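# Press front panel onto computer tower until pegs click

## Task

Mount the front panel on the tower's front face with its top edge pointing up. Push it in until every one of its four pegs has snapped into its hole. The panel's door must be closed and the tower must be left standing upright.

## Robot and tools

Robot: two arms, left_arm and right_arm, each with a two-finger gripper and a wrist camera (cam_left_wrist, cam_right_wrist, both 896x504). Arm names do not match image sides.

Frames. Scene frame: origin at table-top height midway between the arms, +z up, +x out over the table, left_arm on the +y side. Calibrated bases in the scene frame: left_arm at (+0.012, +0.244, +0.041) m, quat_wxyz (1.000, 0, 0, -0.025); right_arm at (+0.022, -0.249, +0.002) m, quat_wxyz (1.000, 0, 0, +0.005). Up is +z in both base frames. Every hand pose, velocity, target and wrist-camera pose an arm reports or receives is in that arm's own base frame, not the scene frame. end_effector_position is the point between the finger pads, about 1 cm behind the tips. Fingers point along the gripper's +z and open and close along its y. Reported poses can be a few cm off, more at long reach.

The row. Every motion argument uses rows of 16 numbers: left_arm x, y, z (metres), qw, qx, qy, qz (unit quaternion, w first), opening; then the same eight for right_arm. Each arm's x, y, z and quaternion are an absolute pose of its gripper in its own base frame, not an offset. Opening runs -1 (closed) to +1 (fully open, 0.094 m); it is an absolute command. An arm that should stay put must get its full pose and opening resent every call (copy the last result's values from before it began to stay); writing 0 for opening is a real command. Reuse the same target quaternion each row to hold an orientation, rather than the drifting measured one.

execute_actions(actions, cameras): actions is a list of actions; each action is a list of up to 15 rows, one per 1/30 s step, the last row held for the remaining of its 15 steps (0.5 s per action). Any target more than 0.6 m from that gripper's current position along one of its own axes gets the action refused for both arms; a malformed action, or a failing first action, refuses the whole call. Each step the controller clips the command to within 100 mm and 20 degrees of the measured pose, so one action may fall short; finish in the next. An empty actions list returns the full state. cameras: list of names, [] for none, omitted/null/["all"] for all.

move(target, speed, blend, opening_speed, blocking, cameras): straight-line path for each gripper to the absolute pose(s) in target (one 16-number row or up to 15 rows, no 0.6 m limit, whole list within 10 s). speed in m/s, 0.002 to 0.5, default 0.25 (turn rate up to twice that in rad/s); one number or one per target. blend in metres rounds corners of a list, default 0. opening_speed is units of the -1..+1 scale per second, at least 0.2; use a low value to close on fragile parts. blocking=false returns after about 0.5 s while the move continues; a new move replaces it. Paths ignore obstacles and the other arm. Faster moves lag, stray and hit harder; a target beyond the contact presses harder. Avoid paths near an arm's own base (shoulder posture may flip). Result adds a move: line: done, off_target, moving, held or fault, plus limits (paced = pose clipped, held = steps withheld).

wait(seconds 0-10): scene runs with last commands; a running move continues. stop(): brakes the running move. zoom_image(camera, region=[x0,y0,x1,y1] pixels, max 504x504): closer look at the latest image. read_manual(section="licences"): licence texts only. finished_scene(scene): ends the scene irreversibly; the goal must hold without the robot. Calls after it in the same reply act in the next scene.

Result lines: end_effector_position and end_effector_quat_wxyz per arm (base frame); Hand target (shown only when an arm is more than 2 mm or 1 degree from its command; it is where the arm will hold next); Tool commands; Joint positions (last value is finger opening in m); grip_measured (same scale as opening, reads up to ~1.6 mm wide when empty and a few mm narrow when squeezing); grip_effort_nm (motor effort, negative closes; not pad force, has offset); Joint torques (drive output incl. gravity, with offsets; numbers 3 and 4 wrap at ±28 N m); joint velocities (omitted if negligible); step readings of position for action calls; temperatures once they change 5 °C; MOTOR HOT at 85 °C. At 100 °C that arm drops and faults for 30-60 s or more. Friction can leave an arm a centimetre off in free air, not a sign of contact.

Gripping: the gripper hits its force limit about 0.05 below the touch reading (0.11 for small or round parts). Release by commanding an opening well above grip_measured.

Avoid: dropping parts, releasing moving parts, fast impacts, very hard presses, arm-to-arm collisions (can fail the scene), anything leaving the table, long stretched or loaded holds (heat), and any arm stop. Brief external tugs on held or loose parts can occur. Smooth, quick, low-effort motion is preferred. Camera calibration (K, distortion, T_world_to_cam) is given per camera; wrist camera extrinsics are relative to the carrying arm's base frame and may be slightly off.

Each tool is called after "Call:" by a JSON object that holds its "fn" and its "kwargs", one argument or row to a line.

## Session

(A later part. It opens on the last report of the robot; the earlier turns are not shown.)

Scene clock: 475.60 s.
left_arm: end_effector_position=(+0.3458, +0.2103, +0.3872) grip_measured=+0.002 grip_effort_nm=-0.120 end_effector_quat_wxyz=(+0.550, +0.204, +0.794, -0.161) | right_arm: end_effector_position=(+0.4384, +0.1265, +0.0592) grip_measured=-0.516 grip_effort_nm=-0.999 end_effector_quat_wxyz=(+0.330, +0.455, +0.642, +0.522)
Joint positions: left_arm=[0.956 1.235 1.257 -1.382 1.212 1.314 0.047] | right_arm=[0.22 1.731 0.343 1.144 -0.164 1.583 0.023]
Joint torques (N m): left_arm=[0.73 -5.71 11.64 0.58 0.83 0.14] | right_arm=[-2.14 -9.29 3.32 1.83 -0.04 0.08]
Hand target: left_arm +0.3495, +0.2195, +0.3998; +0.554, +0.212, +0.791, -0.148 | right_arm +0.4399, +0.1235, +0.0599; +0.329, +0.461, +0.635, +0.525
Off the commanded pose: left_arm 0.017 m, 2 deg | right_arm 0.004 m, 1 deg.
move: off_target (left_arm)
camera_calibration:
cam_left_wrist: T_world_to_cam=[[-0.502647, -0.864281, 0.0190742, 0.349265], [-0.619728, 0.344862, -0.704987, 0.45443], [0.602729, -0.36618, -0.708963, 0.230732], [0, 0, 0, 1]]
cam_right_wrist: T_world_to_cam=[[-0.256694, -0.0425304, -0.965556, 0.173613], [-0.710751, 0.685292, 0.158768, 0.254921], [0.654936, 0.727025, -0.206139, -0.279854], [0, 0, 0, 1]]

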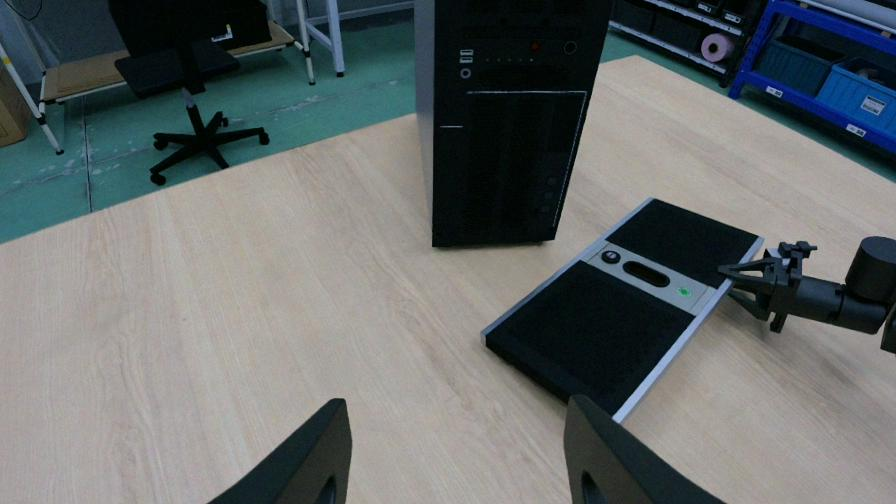

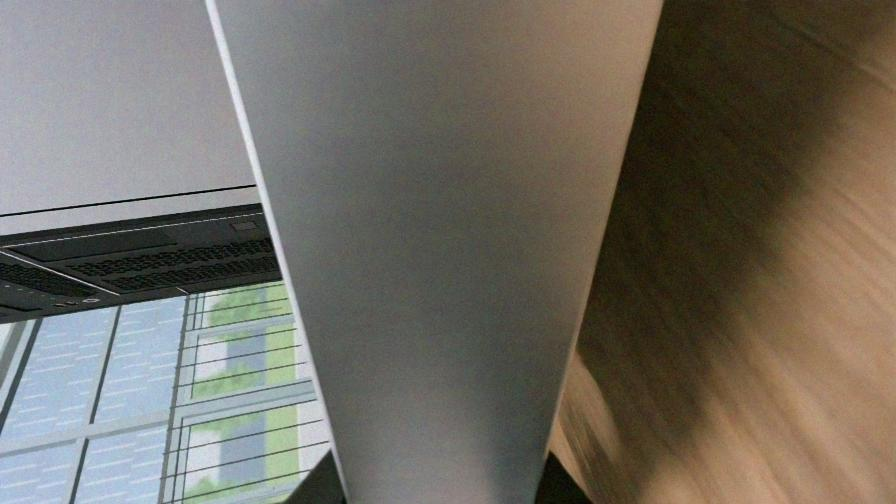

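Call:
{"fn": "move", "kwargs": {
  "target": [
    [0.33, 0.25, 0.40, 0.5541, 0.2120, 0.7913, -0.1485, 0.0, 0.4400, 0.1480, 0.165, 0.3978, 0.3514, 0.7229, 0.4424, -0.62]
  ],
  "speed": 0.1
}}

Scene clock: 575.97 s.
left_arm: end_effector_position=(+0.3268, +0.2394, +0.3890) grip_measured=+0.002 grip_effort_nm=-0.120 end_effector_quat_wxyz=(+0.550, +0.205, +0.794, -0.161) | right_arm: end_effector_position=(+0.4267, +0.1373, +0.1412) grip_measured=-0.521 grip_effort_nm=-1.013 end_effector_quat_wxyz=(+0.376, +0.383, +0.721, +0.438)
Joint positions: left_arm=[1.043 1.318 1.338 -1.616 1.22 1.566 0.047] | right_arm=[0.278 1.247 0.393 0.513 -0.09 1.317 0.023]
Joint torques (N m): left_arm=[0.73 -6.48 11.34 0.38 0.9 0.11] | right_arm=[-0.56 -7.82 11.55 1.06 0.15 -0.65]
Hand target: left_arm +0.3296, +0.2494, +0.3998; +0.554, +0.212, +0.791, -0.148 | right_arm +0.4387, +0.1475, +0.1653; +0.398, +0.352, +0.722, +0.443
Off the commanded pose: left_arm 0.016 m, 2 deg | right_arm 0.029 m, 4 deg.
move: off_target (left_arm, right_arm)
camera_calibration:
cam_left_wrist: T_world_to_cam=[[-0.503172, -0.863994, 0.0182037, 0.365251], [-0.618838, 0.345535, -0.70544, 0.433574], [0.603206, -0.366223, -0.708536, 0.253828], [0, 0, 0, 1]]
cam_right_wrist: T_world_to_cam=[[-0.239326, -0.323453, -0.915479, 0.27442], [-0.753324, 0.656713, -0.0350914, 0.27571], [0.612557, 0.681254, -0.400833, -0.211267], [0, 0, 0, 1]]

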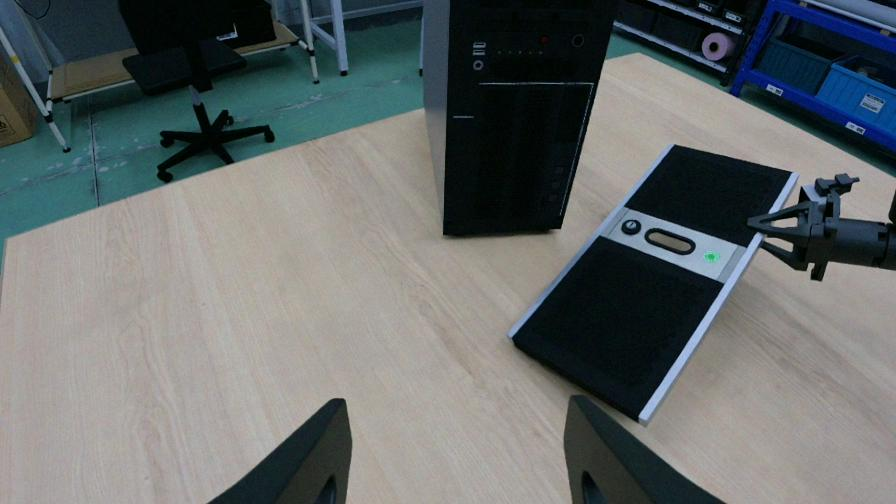

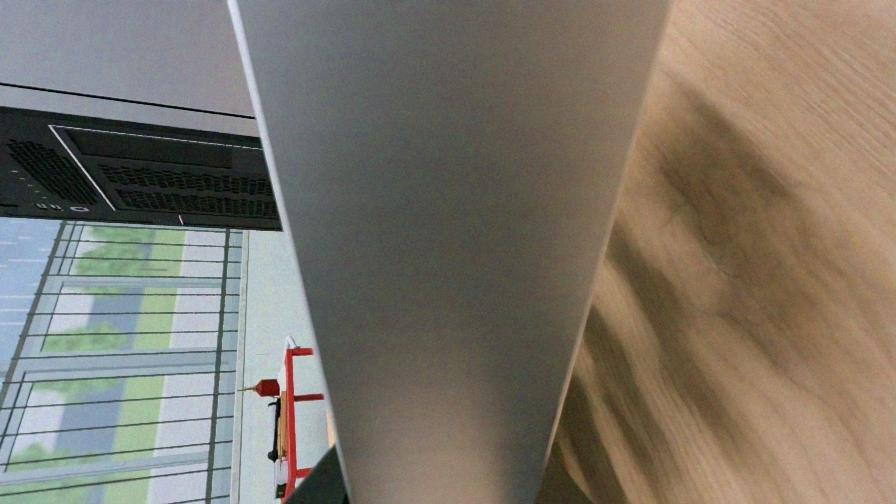

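Call:
{"fn": "move", "kwargs": {
  "target": [
    [0.33, 0.25, 0.40, 0.5541, 0.2120, 0.7913, -0.1485, 0.0, 0.4450, 0.1790, 0.258, 0.4685, 0.2369, 0.7788, 0.3432, -0.62]
  ],
  "speed": 0.12
}}

Scene clock: 584.03 s.
left_arm: end_effector_position=(+0.3268, +0.2396, +0.3890) grip_measured=+0.002 grip_effort_nm=-0.129 end_effector_quat_wxyz=(+0.550, +0.205, +0.793, -0.160) | right_arm: end_effector_position=(+0.4334, +0.1710, +0.2245) grip_measured=-0.521 grip_effort_nm=-1.018 end_effector_quat_wxyz=(+0.441, +0.266, +0.785, +0.344)
Joint positions: left_arm=[1.044 1.318 1.338 -1.616 1.22 1.567 0.047] | right_arm=[0.398 1.073 0.585 0.103 0.058 1.011 0.023]
Joint torques (N m): left_arm=[0.5 -6.59 11.36 0.18 0.9 0.15] | right_arm=[-0.44 -7.47 14.65 1.02 0.48 -0.68]
Hand target: left_arm +0.3296, +0.2496, +0.3997; +0.554, +0.212, +0.791, -0.148 | right_arm +0.4433, +0.1783, +0.2581; +0.469, +0.238, +0.778, +0.344
Off the commanded pose: left_arm 0.015 m, 2 deg | right_arm 0.036 m, 5 deg.
move: off_target (left_arm, right_arm)
camera_calibration:
cam_left_wrist: T_world_to_cam=[[-0.503192, -0.864005, 0.0171289, 0.365886], [-0.618447, 0.346194, -0.70546, 0.433206], [0.603591, -0.365575, -0.708543, 0.25366], [0, 0, 0, 1]]
cam_right_wrist: T_world_to_cam=[[-0.13128, -0.623693, -0.770567, 0.335169], [-0.794913, 0.530678, -0.2941, 0.359263], [0.592351, 0.573924, -0.565449, -0.140901], [0, 0, 0, 1]]

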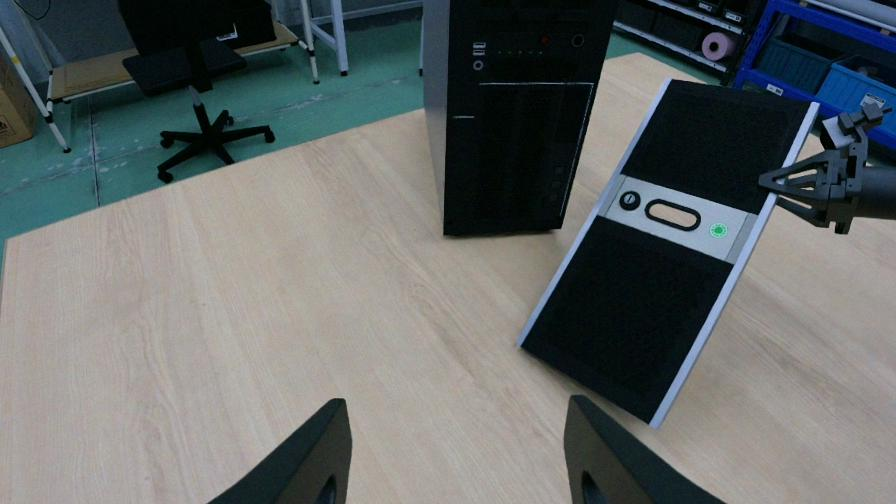

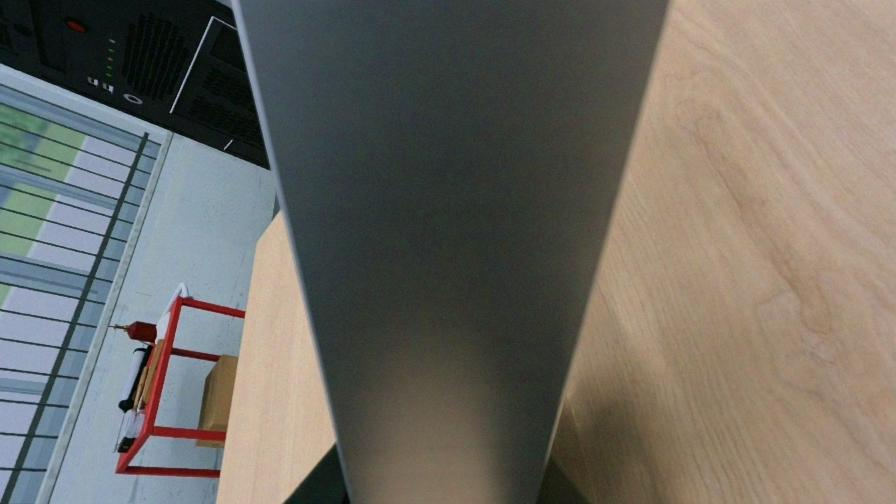

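Call:
{"fn": "move", "kwargs": {
  "target": [
    [0.33, 0.25, 0.40, 0.5541, 0.2120, 0.7913, -0.1485, 0.0, 0.4400, 0.2080, 0.320, 0.5351, 0.1199, 0.8040, 0.2299, -0.62]
  ],
  "speed": 0.12
}}

Scene clock: 592.33 s.
left_arm: end_effector_position=(+0.3268, +0.2396, +0.3890) grip_measured=+0.002 grip_effort_nm=-0.120 end_effector_quat_wxyz=(+0.550, +0.205, +0.793, -0.160) | right_arm: end_effector_position=(+0.4336, +0.2020, +0.2903) grip_measured=-0.521 grip_effort_nm=-1.023 end_effector_quat_wxyz=(+0.514, +0.144, +0.811, +0.238)
Joint positions: left_arm=[1.044 1.318 1.338 -1.616 1.22 1.567 0.047] | right_arm=[0.526 1.037 0.74 -0.081 0.251 0.707 0.022]
Joint torques (N m): left_arm=[0.62 -6.42 11.3 0.23 0.87 0.14] | right_arm=[-0.73 -7.53 15.01 0.68 0.58 -0.68]
Hand target: left_arm +0.3296, +0.2496, +0.3998; +0.554, +0.212, +0.791, -0.148 | right_arm +0.4388, +0.2074, +0.3198; +0.535, +0.121, +0.804, +0.230
Off the commanded pose: left_arm 0.015 m, 2 deg | right_arm 0.031 m, 4 deg.
move: off_target (left_arm, right_arm)
camera_calibration:
cam_left_wrist: T_world_to_cam=[[-0.503192, -0.864005, 0.0171289, 0.365886], [-0.618447, 0.346194, -0.70546, 0.433206], [0.603591, -0.365575, -0.708543, 0.25366], [0, 0, 0, 1]]
cam_right_wrist: T_world_to_cam=[[-0.00688844, -0.846726, -0.531985, 0.327069], [-0.771645, 0.342868, -0.535729, 0.460285], [0.636016, 0.406813, -0.655734, -0.0805579], [0, 0, 0, 1]]

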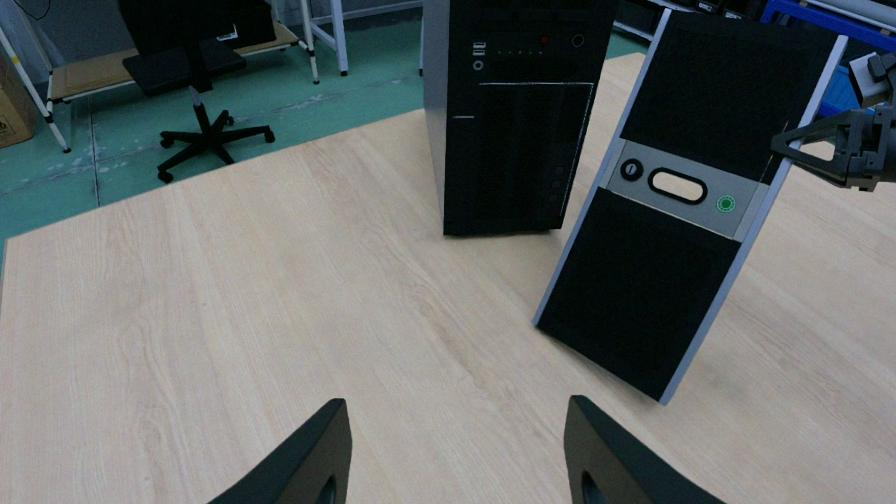

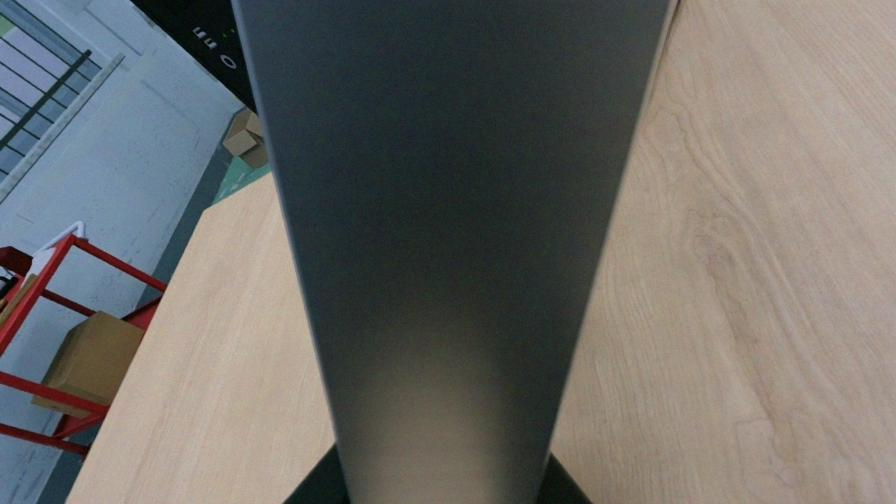

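Call:
{"fn": "move", "kwargs": {
  "target": [
    [0.33, 0.25, 0.40, 0.5541, 0.2120, 0.7913, -0.1485, 0.0, 0.4350, 0.2250, 0.345, 0.5761, 0.0355, 0.8053, 0.1352, -0.62],
    [0.33, 0.25, 0.40, 0.5541, 0.2120, 0.7913, -0.1485, 0.0, 0.4250, 0.2300, 0.355, 0.6000, -0.0341, 0.7979, 0.0475, -0.62]
  ],
  "speed": 0.12,
  "blend": [0.01, 0]
}}

Scene clock: 602.57 s.
left_arm: end_effector_position=(+0.3268, +0.2396, +0.3890) grip_measured=+0.002 grip_effort_nm=-0.125 end_effector_quat_wxyz=(+0.550, +0.205, +0.793, -0.160) | right_arm: end_effector_position=(+0.4205, +0.2229, +0.3289) grip_measured=-0.521 grip_effort_nm=-1.018 end_effector_quat_wxyz=(+0.588, -0.025, +0.807, +0.050)
Joint positions: left_arm=[1.044 1.318 1.338 -1.616 1.22 1.567 0.047] | right_arm=[0.671 1.034 0.813 -0.137 0.526 0.241 0.022]
Joint torques (N m): left_arm=[0.67 -6.36 11.32 0.28 0.89 0.13] | right_arm=[-0.97 -6.65 14.98 0.66 0.49 -0.38]
Hand target: left_arm +0.3296, +0.2496, +0.3998; +0.554, +0.212, +0.791, -0.148 | right_arm +0.4241, +0.2293, +0.3548; +0.600, -0.034, +0.798, +0.048
Off the commanded pose: left_arm 0.015 m, 2 deg | right_arm 0.027 m, 2 deg.
move: off_target (left_arm, right_arm)
camera_calibration:
cam_left_wrist: T_world_to_cam=[[-0.503308, -0.863944, 0.0167707, 0.366048], [-0.618272, 0.346492, -0.705466, 0.43308], [0.603673, -0.365436, -0.708545, 0.2536], [0, 0, 0, 1]]
cam_right_wrist: T_world_to_cam=[[0.0811713, -0.995299, -0.0528321, 0.203728], [-0.680174, -0.0165697, -0.732864, 0.570108], [0.728543, 0.0954225, -0.678321, -0.0174967], [0, 0, 0, 1]]

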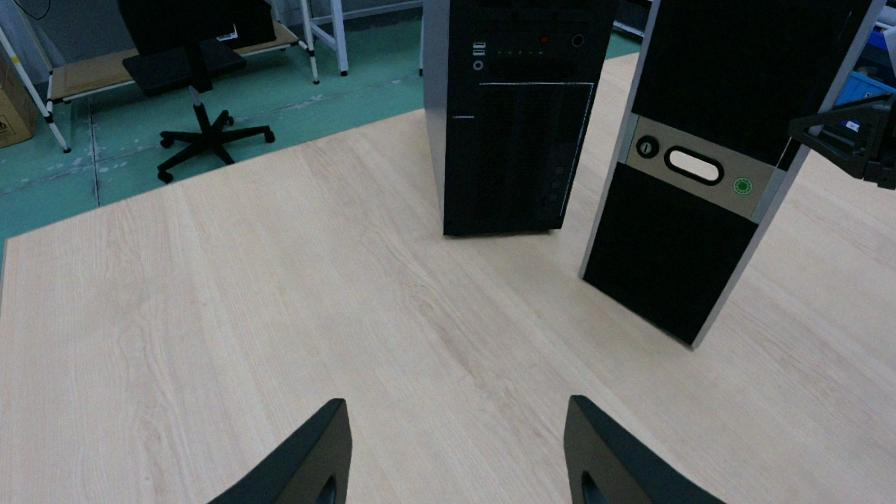

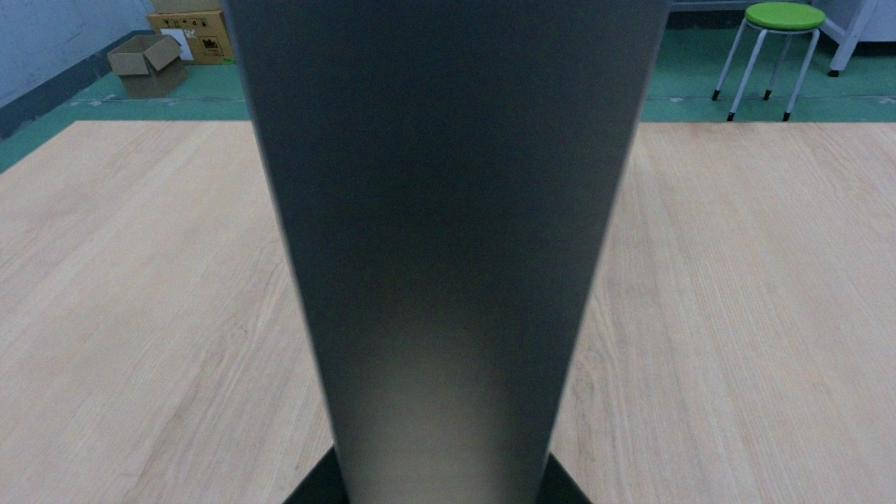

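Call:
{"fn": "move", "kwargs": {
  "target": [
    [0.33, 0.25, 0.40, 0.5541, 0.2120, 0.7913, -0.1485, 0.0, 0.5950, 0.2850, 0.365, 0.5406, -0.4066, 0.6558, 0.3352, -0.62]
  ],
  "speed": 0.14
}}

Scene clock: 672.47 s.
left_arm: end_effector_position=(+0.3268, +0.2396, +0.3890) grip_measured=+0.002 grip_effort_nm=-0.120 end_effector_quat_wxyz=(+0.550, +0.205, +0.793, -0.160) | right_arm: end_effector_position=(+0.5768, +0.2879, +0.3221) grip_measured=-0.528 grip_effort_nm=-1.013 end_effector_quat_wxyz=(+0.505, -0.393, +0.683, +0.352)
Joint positions: left_arm=[1.044 1.318 1.338 -1.616 1.22 1.567 0.047] | right_arm=[0.265 1.576 1.261 -0.053 -0.831 -0.19 0.022]
Joint torques (N m): left_arm=[0.32 -6.59 11.32 0.32 0.88 0.13] | right_arm=[-2.26 -14.8 16.55 1.47 -0.3 -0.3]
Motor temperatures (°C): left_arm=[24 27 47 26 26 21 24] | right_arm=[22 29 60 22 24 23 27]
Heat: left arm: hottest elbow 47 °C; right arm: hottest elbow 60 °C.
Hand target: left_arm +0.3296, +0.2495, +0.3998; +0.554, +0.212, +0.791, -0.148 | right_arm +0.5916, +0.2837, +0.3646; +0.541, -0.406, +0.656, +0.335
Off the commanded pose: left_arm 0.015 m, 2 deg | right_arm 0.047 m, 6 deg.
move: off_target (left_arm, right_arm)
camera_calibration:
cam_left_wrist: T_world_to_cam=[[-0.503308, -0.863944, 0.0167707, 0.366048], [-0.618272, 0.346492, -0.705466, 0.43308], [0.603673, -0.365436, -0.708545, 0.2536], [0, 0, 0, 1]]
cam_right_wrist: T_world_to_cam=[[0.884102, -0.459218, -0.0865057, -0.351277], [-0.351118, -0.530665, -0.771434, 0.643171], [0.308351, 0.7124, -0.630402, -0.0928849], [0, 0, 0, 1]]

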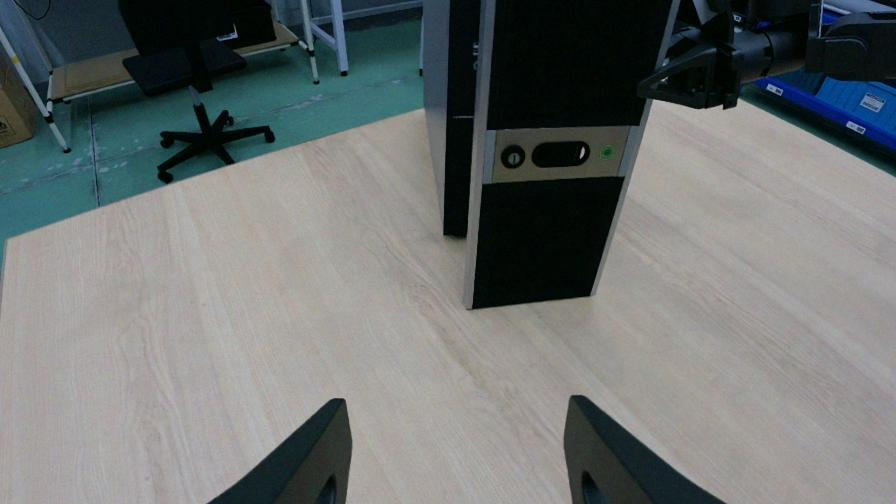

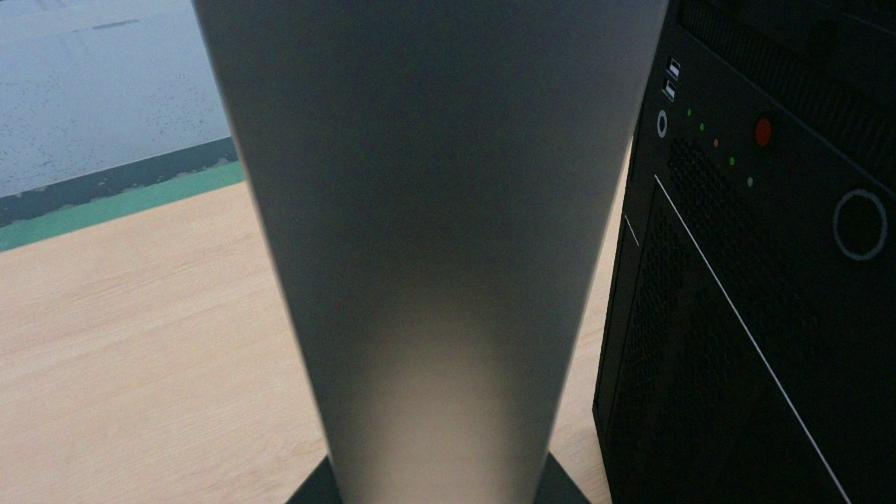

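Call:
{"fn": "execute_actions", "kwargs": {
  "actions": []
}}

Scene clock: 695.27 s.
left_arm: end_effector_position=(+0.3268, +0.2396, +0.3890) grip_measured=+0.002 grip_effort_nm=-0.120 end_effector_quat_wxyz=(+0.550, +0.205, +0.793, -0.160) | right_arm: end_effector_position=(+0.5767, +0.2879, +0.3222) grip_measured=-0.528 grip_effort_nm=-1.018 end_effector_quat_wxyz=(+0.505, -0.393, +0.683, +0.352)
Joint positions: left_arm=[1.044 1.318 1.338 -1.616 1.22 1.567 0.047] | right_arm=[0.265 1.576 1.261 -0.054 -0.832 -0.19 0.022]
Joint velocities: within noise
Joint torques (N m): left_arm=[0.26 -6.48 11.32 0.25 0.9 0.15] | right_arm=[-2.2 -14.74 16.58 1.42 -0.33 -0.35]
Motor temperatures (°C): left_arm=[24 27 47 26 26 21 24] | right_arm=[22 31 64 22 24 23 27]
Heat: left arm: hottest elbow 47 °C; right arm: hottest elbow 64 °C.
Hand target: left_arm +0.3296, +0.2495, +0.3998; +0.554, +0.212, +0.791, -0.148 | right_arm +0.5915, +0.2837, +0.3647; +0.541, -0.406, +0.656, +0.335
Tool commands: left_gripper/opening=+0.0 right_gripper/opening=-0.62
Off the commanded pose: left_arm 0.015 m, 2 deg | right_arm 0.047 m, 6 deg.
camera_calibration:
cam_left_wrist: T_world_to_cam=[[-0.503308, -0.863944, 0.0167707, 0.366048], [-0.618272, 0.346492, -0.705466, 0.43308], [0.603673, -0.365436, -0.708545, 0.2536], [0, 0, 0, 1]] pos_world=[0.298905, 0.258861, 0.479072]
cam_right_wrist: T_world_to_cam=[[0.884302, -0.458832, -0.0865095, -0.351445], [-0.350934, -0.530919, -0.771343, 0.643183], [0.307987, 0.712459, -0.630512, -0.0926153], [0, 0, 0, 1]] pos_world=[0.565023, 0.246208, 0.407317]

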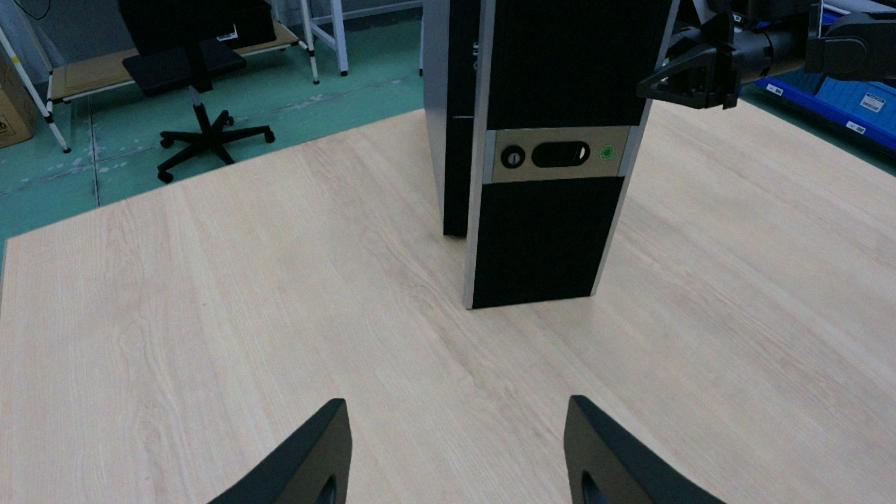

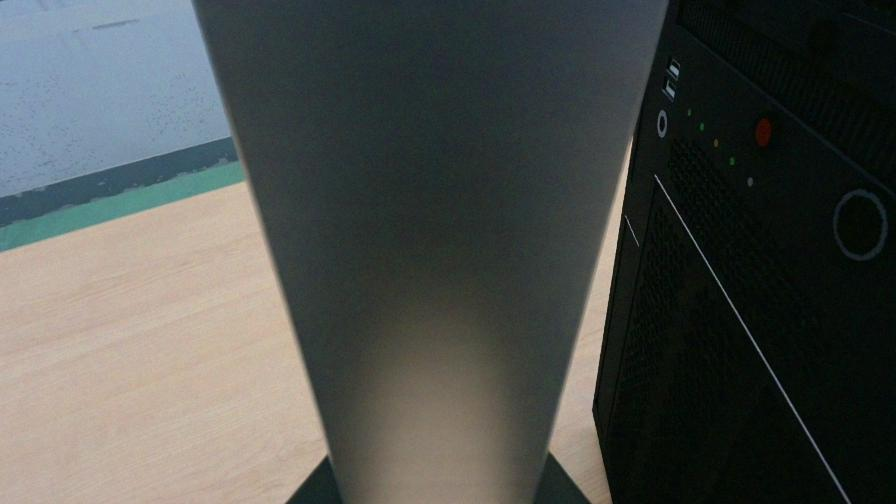

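Call:
{"fn": "move", "kwargs": {
  "target": [
    [0.52, 0.29, 0.43, 0.60611, 0.36419, 0.60611, -0.36419, -0.97, 0.5950, 0.2850, 0.372, 0.57400, -0.42559, 0.63694, 0.28931, -0.62],
    [0.72, 0.12, 0.44, 0.60611, 0.36419, 0.60611, -0.36419, -0.97, 0.5950, 0.2850, 0.375, 0.57400, -0.42559, 0.63694, 0.28931, -0.62]
  ],
  "speed": 0.15,
  "blend": 0.04
}}

Scene clock: 791.43 s.
left_arm: end_effector_position=(+0.7223, +0.1201, +0.4325) grip_measured=-0.968 grip_effort_nm=-0.120 end_effector_quat_wxyz=(+0.582, +0.388, +0.605, -0.381) | right_arm: end_effector_position=(+0.5855, +0.2837, +0.3227) grip_measured=-0.528 grip_effort_nm=-1.013 end_effector_quat_wxyz=(+0.531, -0.411, +0.674, +0.309)
Joint positions: left_arm=[0.402 2.227 2.527 -1.348 1.532 1.038 0.001] | right_arm=[0.265 1.576 1.261 -0.038 -0.778 -0.272 0.022]
Joint torques (N m): left_arm=[-0.03 -21.77 8.24 1.66 0.62 -0.07] | right_arm=[-1.44 -16.5 15.32 2.21 -0.08 -0.3]
Motor temperatures (°C): left_arm=[24 27 47 26 26 21 24] | right_arm=[22 33 70 22 24 23 28]
Heat: left arm: hottest elbow 47 °C; right arm: hottest elbow 70 °C.
Hand target: left_arm +0.7198, +0.1203, +0.4398; +0.584, +0.390, +0.605, -0.377 | right_arm +0.5915, +0.2838, +0.3745; +0.574, -0.425, +0.637, +0.289
Off the commanded pose: left_arm 0.008 m, 4 deg | right_arm 0.053 m, 7 deg.
move: off_target (left_arm, right_arm)
camera_calibration:
cam_left_wrist: T_world_to_cam=[[-0.91167, -0.410918, -0.00200449, 0.709804], [-0.18462, 0.413949, -0.891382, 0.508774], [0.367114, -0.812276, -0.453249, 0.116007], [0, 0, 0, 1]]
cam_right_wrist: T_world_to_cam=[[0.873132, -0.487167, 0.0175565, -0.380099], [-0.29675, -0.559737, -0.773715, 0.621627], [0.386756, 0.670345, -0.633291, -0.125205], [0, 0, 0, 1]]

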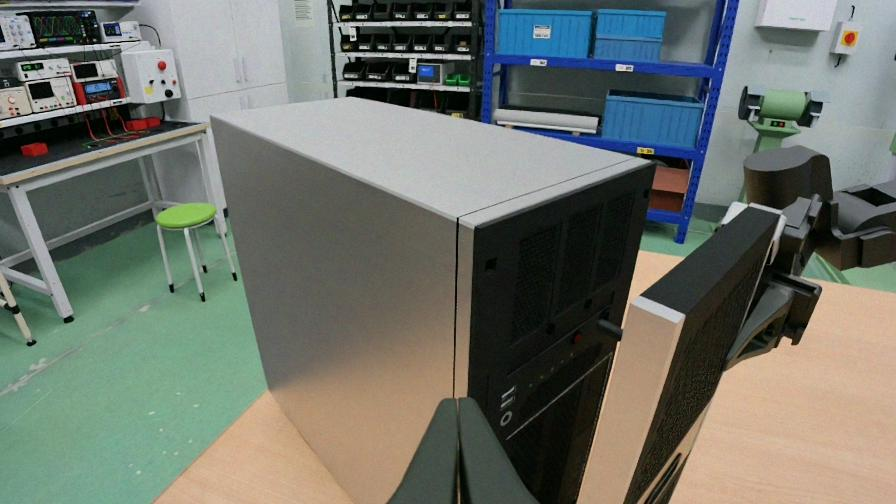

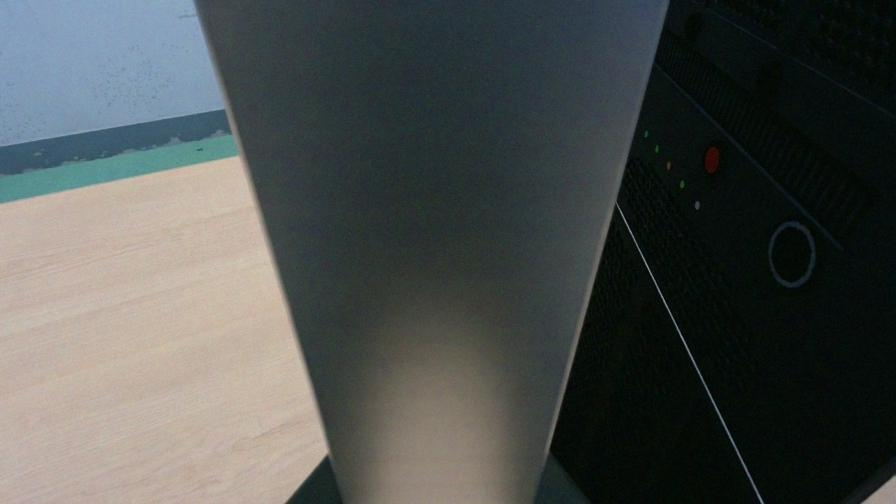

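Call:
{"fn": "move", "kwargs": {
  "target": [0.72, 0.12, 0.44, 0.60611, 0.36419, 0.60611, -0.36419, -0.97, 0.6617, 0.2519, 0.389, 0.57400, -0.42559, 0.63694, 0.28931, -0.62],
  "speed": 0.1
}}

Scene clock: 828.63 s.
left_arm: end_effector_position=(+0.7227, +0.1203, +0.4313) grip_measured=-0.968 grip_effort_nm=-0.120 end_effector_quat_wxyz=(+0.582, +0.386, +0.608, -0.379) | right_arm: end_effector_position=(+0.6407, +0.2573, +0.3263) grip_measured=-0.528 grip_effort_nm=-1.018 end_effector_quat_wxyz=(+0.528, -0.417, +0.670, +0.314)
Joint positions: left_arm=[0.402 2.187 2.446 -1.218 1.526 0.947 0.001] | right_arm=[0.192 1.699 1.431 -0.12 -0.863 -0.32 0.022]
Joint torques (N m): left_arm=[0.21 -21.19 8.4 1.72 0.59 -0.06] | right_arm=[-1.85 -17.38 18.47 1.74 0.02 -0.14]
Hand target: left_arm +0.7198, +0.1203, +0.4401; +0.584, +0.389, +0.607, -0.374 | right_arm +0.6549, +0.2501, +0.3884; +0.574, -0.425, +0.637, +0.289
Off the commanded pose: left_arm 0.009 m, 4 deg | right_arm 0.066 m, 7 deg.
move: off_target (left_arm, right_arm)
camera_calibration:
cam_left_wrist: T_world_to_cam=[[-0.908914, -0.416983, -0.000260294, 0.708276], [-0.190078, 0.414876, -0.889802, 0.510892], [0.37114, -0.808705, -0.456346, 0.113518], [0, 0, 0, 1]]
cam_right_wrist: T_world_to_cam=[[0.881836, -0.471237, 0.0173447, -0.450796], [-0.286481, -0.564588, -0.77406, 0.620772], [0.374558, 0.677625, -0.632875, -0.12076], [0, 0, 0, 1]]

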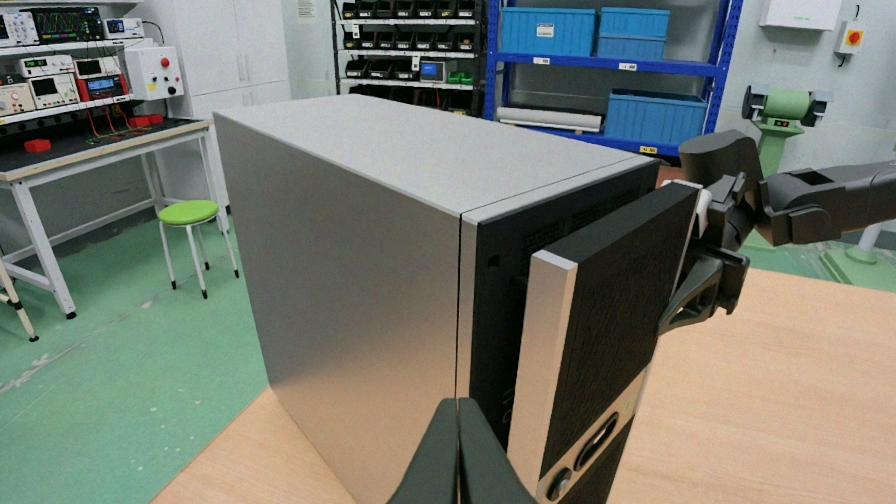

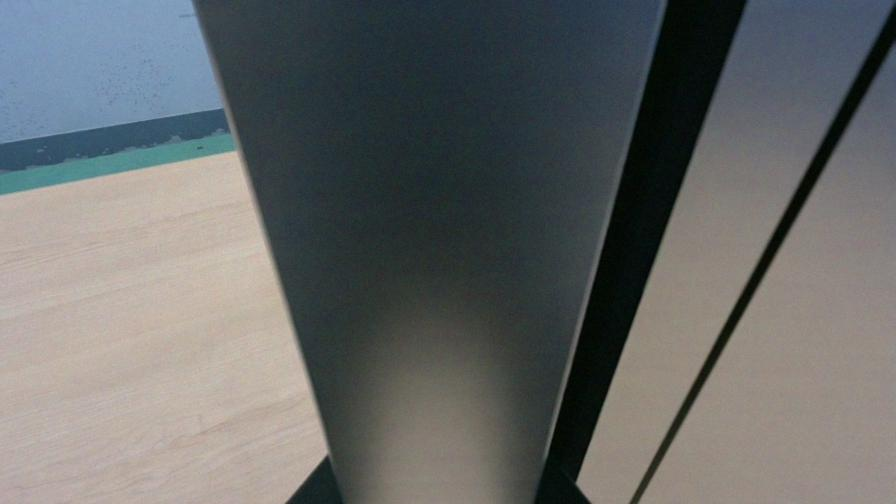

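Call:
{"fn": "zoom_image", "kwargs": {
  "camera": "cam_left_wrist",
  "region": [430, 170, 630, 300]
}}

Call:
{"fn": "zoom_image", "kwargs": {
  "camera": "cam_right_wrist",
  "region": [500, 0, 896, 504]
}}

Scaled by 2.520 from the camera's 896x504 image, which has a finer 1280x720 frame.

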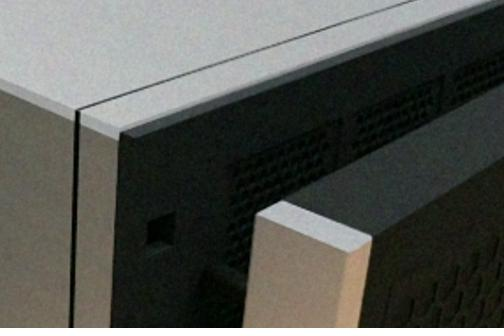

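Scaled by 1.000.

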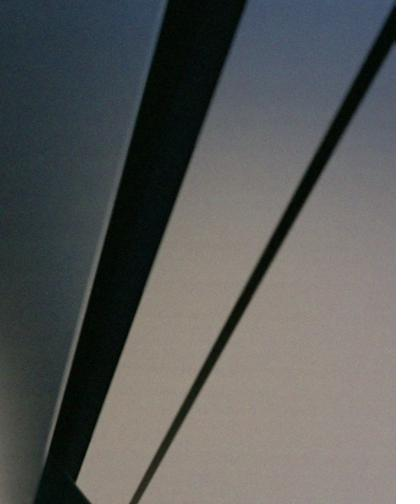

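Call:
{"fn": "move", "kwargs": {
  "target": [
    [0.72, 0.12, 0.44, 0.60611, 0.36419, 0.60611, -0.36419, -0.97, 0.640, 0.264, 0.395, 0.57400, -0.42559, 0.63694, 0.28931, -0.62],
    [0.72, 0.12, 0.44, 0.60611, 0.36419, 0.60611, -0.36419, -0.97, 0.650, 0.296, 0.410, 0.57400, -0.42559, 0.63694, 0.28931, -0.62]
  ],
  "speed": 0.1,
  "blend": 0.01
}}

Scene clock: 953.90 s.
left_arm: end_effector_position=(+0.7227, +0.1204, +0.4311) grip_measured=-0.968 grip_effort_nm=-0.110 end_effector_quat_wxyz=(+0.583, +0.383, +0.610, -0.376) | right_arm: end_effector_position=(+0.6388, +0.2668, +0.3274) grip_measured=-0.528 grip_effort_nm=-1.018 end_effector_quat_wxyz=(+0.525, -0.411, +0.682, +0.303)
Joint positions: left_arm=[0.402 2.14 2.35 -1.048 1.518 0.824 0.001] | right_arm=[0.215 1.689 1.433 -0.141 -0.81 -0.313 0.022]
Joint torques (N m): left_arm=[0.03 -21.13 8.46 1.83 0.52 -0.09] | right_arm=[1.38 -18.37 19.78 1.98 0.75 0.11]
Motor temperatures (°C): left_arm=[24 34 42 26 25 21 24] | right_arm=[22 33 73 22 24 23 28]
Heat: left arm: hottest elbow 42 °C; right arm: hottest elbow 73 °C.
Hand target: left_arm +0.7198, +0.1202, +0.4399; +0.585, +0.386, +0.609, -0.371 | right_arm +0.6391, +0.2915, +0.4090; +0.575, -0.424, +0.636, +0.291
Off the commanded pose: left_arm 0.009 m, 4 deg | right_arm 0.088 m, 8 deg.
move: off_target (left_arm, right_arm)
camera_calibration:
cam_left_wrist: T_world_to_cam=[[-0.904947, -0.425523, 0.000666441, 0.706049], [-0.195579, 0.41454, -0.888767, 0.514229], [0.377914, -0.804417, -0.45836, 0.108927], [0, 0, 0, 1]]
cam_right_wrist: T_world_to_cam=[[0.868785, -0.494897, 0.0170017, -0.429911], [-0.310296, -0.570836, -0.760173, 0.638799], [0.385913, 0.655151, -0.649499, -0.121629], [0, 0, 0, 1]]

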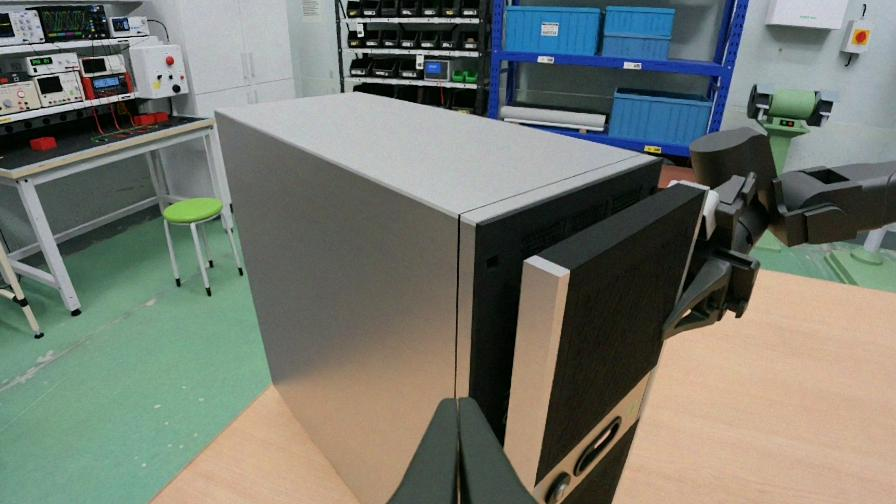

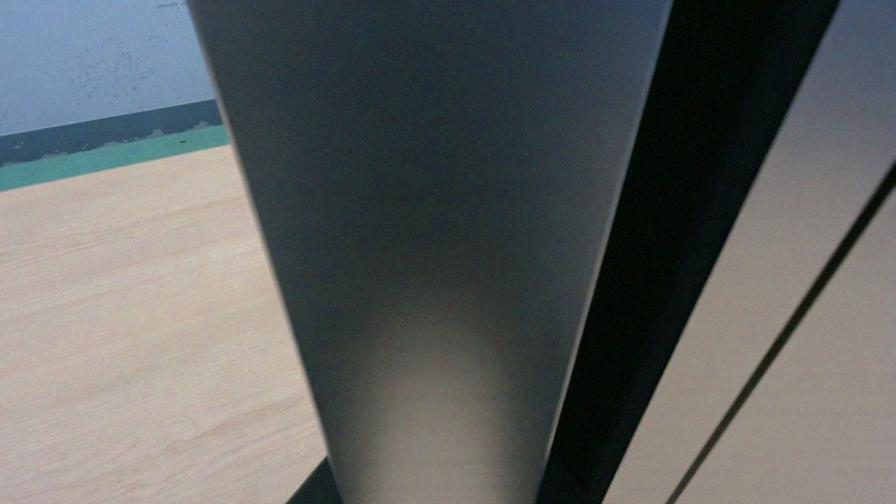

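Call:
{"fn": "move", "kwargs": {
  "target": [0.72, 0.12, 0.44, 0.60611, 0.36419, 0.60611, -0.36419, -0.97, 0.652, 0.316, 0.430, 0.57400, -0.42559, 0.63694, 0.28931, -0.62],
  "speed": 0.15
}}

Scene clock: 974.33 s.
left_arm: end_effector_position=(+0.7227, +0.1205, +0.4311) grip_measured=-0.968 grip_effort_nm=-0.115 end_effector_quat_wxyz=(+0.586, +0.378, +0.613, -0.371) | right_arm: end_effector_position=(+0.6448, +0.3124, +0.3615) grip_measured=-0.528 grip_effort_nm=-1.018 end_effector_quat_wxyz=(+0.531, -0.421, +0.672, +0.298)
Joint positions: left_arm=[0.402 2.076 2.212 -0.758 1.506 0.61 0.001] | right_arm=[0.288 1.714 1.547 -0.192 -0.75 -0.299 0.022]
Joint torques (N m): left_arm=[0.21 -21.01 8.73 1.95 0.38 -0.08] | right_arm=[-1.67 -18.49 17.94 1.73 -0.28 0.06]
Hand target: left_arm +0.7198, +0.1201, +0.4400; +0.589, +0.380, +0.612, -0.366 | right_arm +0.6460, +0.3138, +0.4289; +0.574, -0.426, +0.637, +0.289
Off the commanded pose: left_arm 0.009 m, 3 deg | right_arm 0.069 m, 6 deg.
move: off_target (left_arm, right_arm); limits=paced
camera_calibration:
cam_left_wrist: T_world_to_cam=[[-0.897402, -0.441215, -0.000017348, 0.702813], [-0.201711, 0.410301, -0.889362, 0.519352], [0.392407, -0.798112, -0.457203, 0.0972923], [0, 0, 0, 1]]
cam_right_wrist: T_world_to_cam=[[0.874096, -0.483629, 0.0453764, -0.430332], [-0.280558, -0.578906, -0.765608, 0.677974], [0.396539, 0.656484, -0.641705, -0.141778], [0, 0, 0, 1]]

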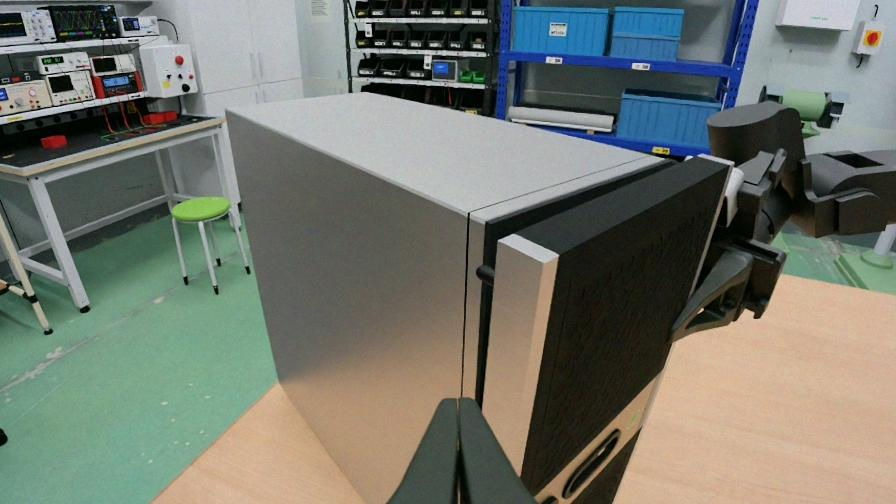

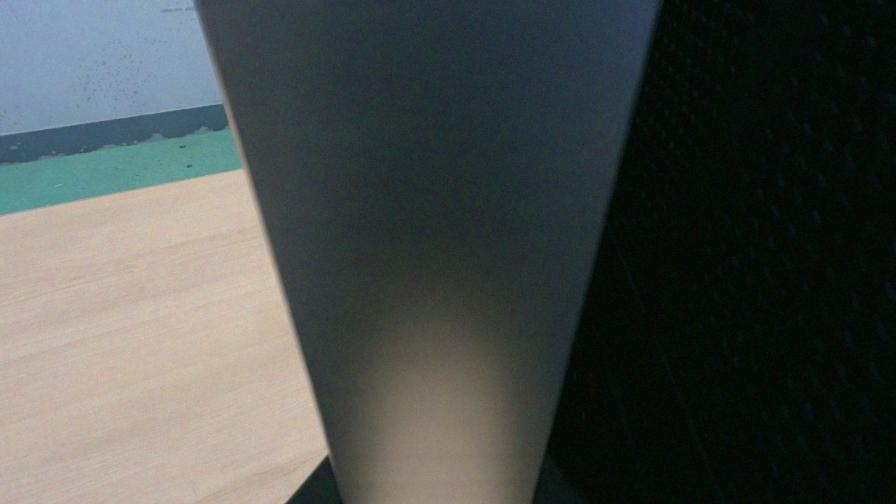

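Call:
{"fn": "zoom_image", "kwargs": {
  "camera": "cam_left_wrist",
  "region": [430, 180, 610, 320]
}}

Scaled by 2.800 from the camera's 896x504 image, which has a finer 1280x720 frame.

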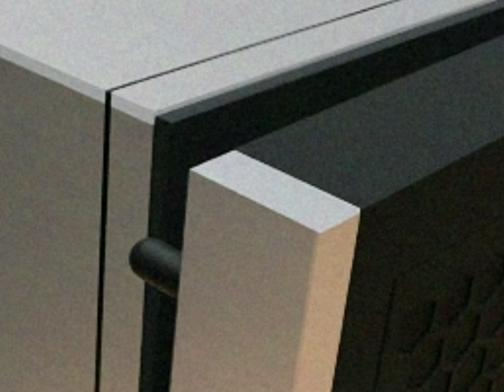

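Call:
{"fn": "move", "kwargs": {
  "target": [0.72, 0.12, 0.44, 0.60611, 0.36419, 0.60611, -0.36419, -0.97, 0.648, 0.285, 0.395, 0.57400, -0.42559, 0.63694, 0.28931, -0.62],
  "speed": 0.12
}}

Scene clock: 998.67 s.
left_arm: end_effector_position=(+0.7229, +0.1207, +0.4307) grip_measured=-0.968 grip_effort_nm=-0.125 end_effector_quat_wxyz=(+0.590, +0.373, +0.614, -0.368) | right_arm: end_effector_position=(+0.6456, +0.2956, +0.3499) grip_measured=-0.528 grip_effort_nm=-1.009 end_effector_quat_wxyz=(+0.533, -0.420, +0.667, +0.307)
Joint positions: left_arm=[0.402 2.042 2.125 -0.54 1.498 0.443 0.001] | right_arm=[0.256 1.714 1.509 -0.15 -0.796 -0.298 0.022]
Joint torques (N m): left_arm=[0.26 -20.31 8.81 2.07 0.28 -0.09] | right_arm=[-2.2 -19.55 12.27 3 -0.32 -0.13]
Hand target: left_arm +0.7199, +0.1201, +0.4401; +0.594, +0.376, +0.612, -0.363 | right_arm +0.6461, +0.2849, +0.3945; +0.573, -0.426, +0.637, +0.289
Off the commanded pose: left_arm 0.010 m, 2 deg | right_arm 0.046 m, 6 deg.
move: off_target (right_arm)
camera_calibration:
cam_left_wrist: T_world_to_cam=[[-0.891725, -0.452578, 0.00070351, 0.700071], [-0.2052, 0.402925, -0.891933, 0.523506], [0.403386, -0.795503, -0.452167, 0.0867711], [0, 0, 0, 1]]
cam_right_wrist: T_world_to_cam=[[0.879364, -0.4748, 0.0358314, -0.441284], [-0.2755, -0.568733, -0.775012, 0.65656], [0.388354, 0.671646, -0.63093, -0.141476], [0, 0, 0, 1]]

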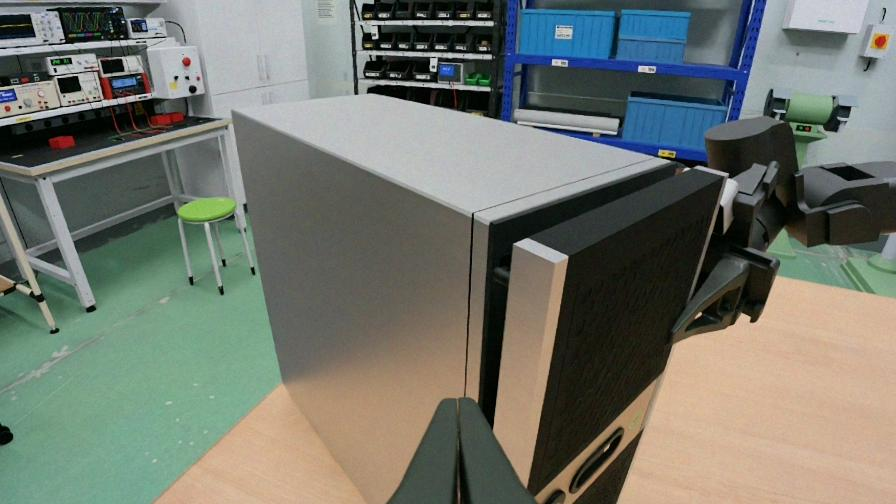

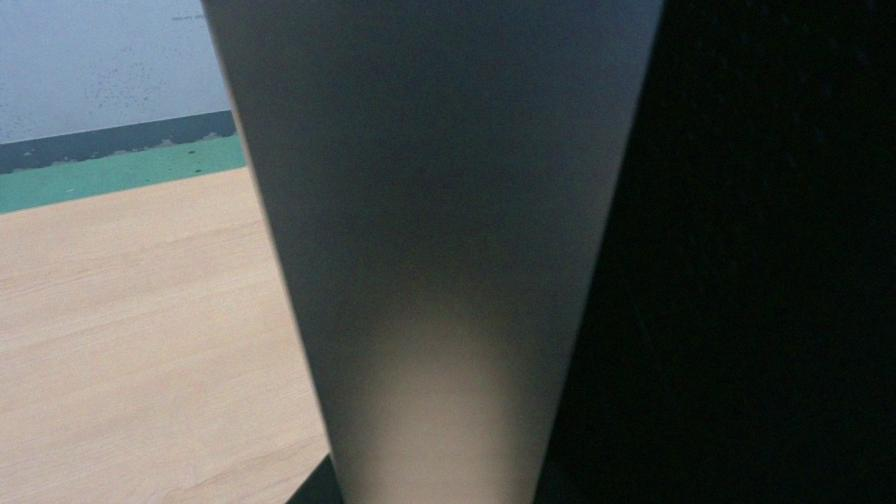

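Call:
{"fn": "zoom_image", "kwargs": {
  "camera": "cam_left_wrist",
  "region": [440, 180, 620, 320]
}}

Scaled by 2.800 from the camera's 896x504 image, which has a finer 1280x720 frame.

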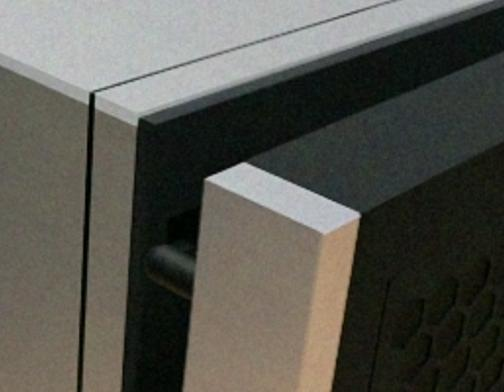

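Call:
{"fn": "zoom_image", "kwargs": {
  "camera": "cam_left_wrist",
  "region": [640, 130, 760, 230]
}}

Scaled by 4.200 from the camera's 896x504 image, which has a finer 1280x720 frame.

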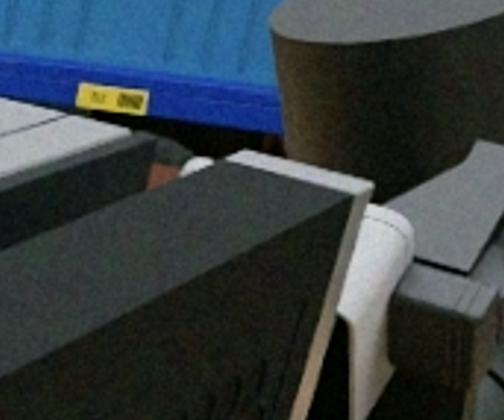

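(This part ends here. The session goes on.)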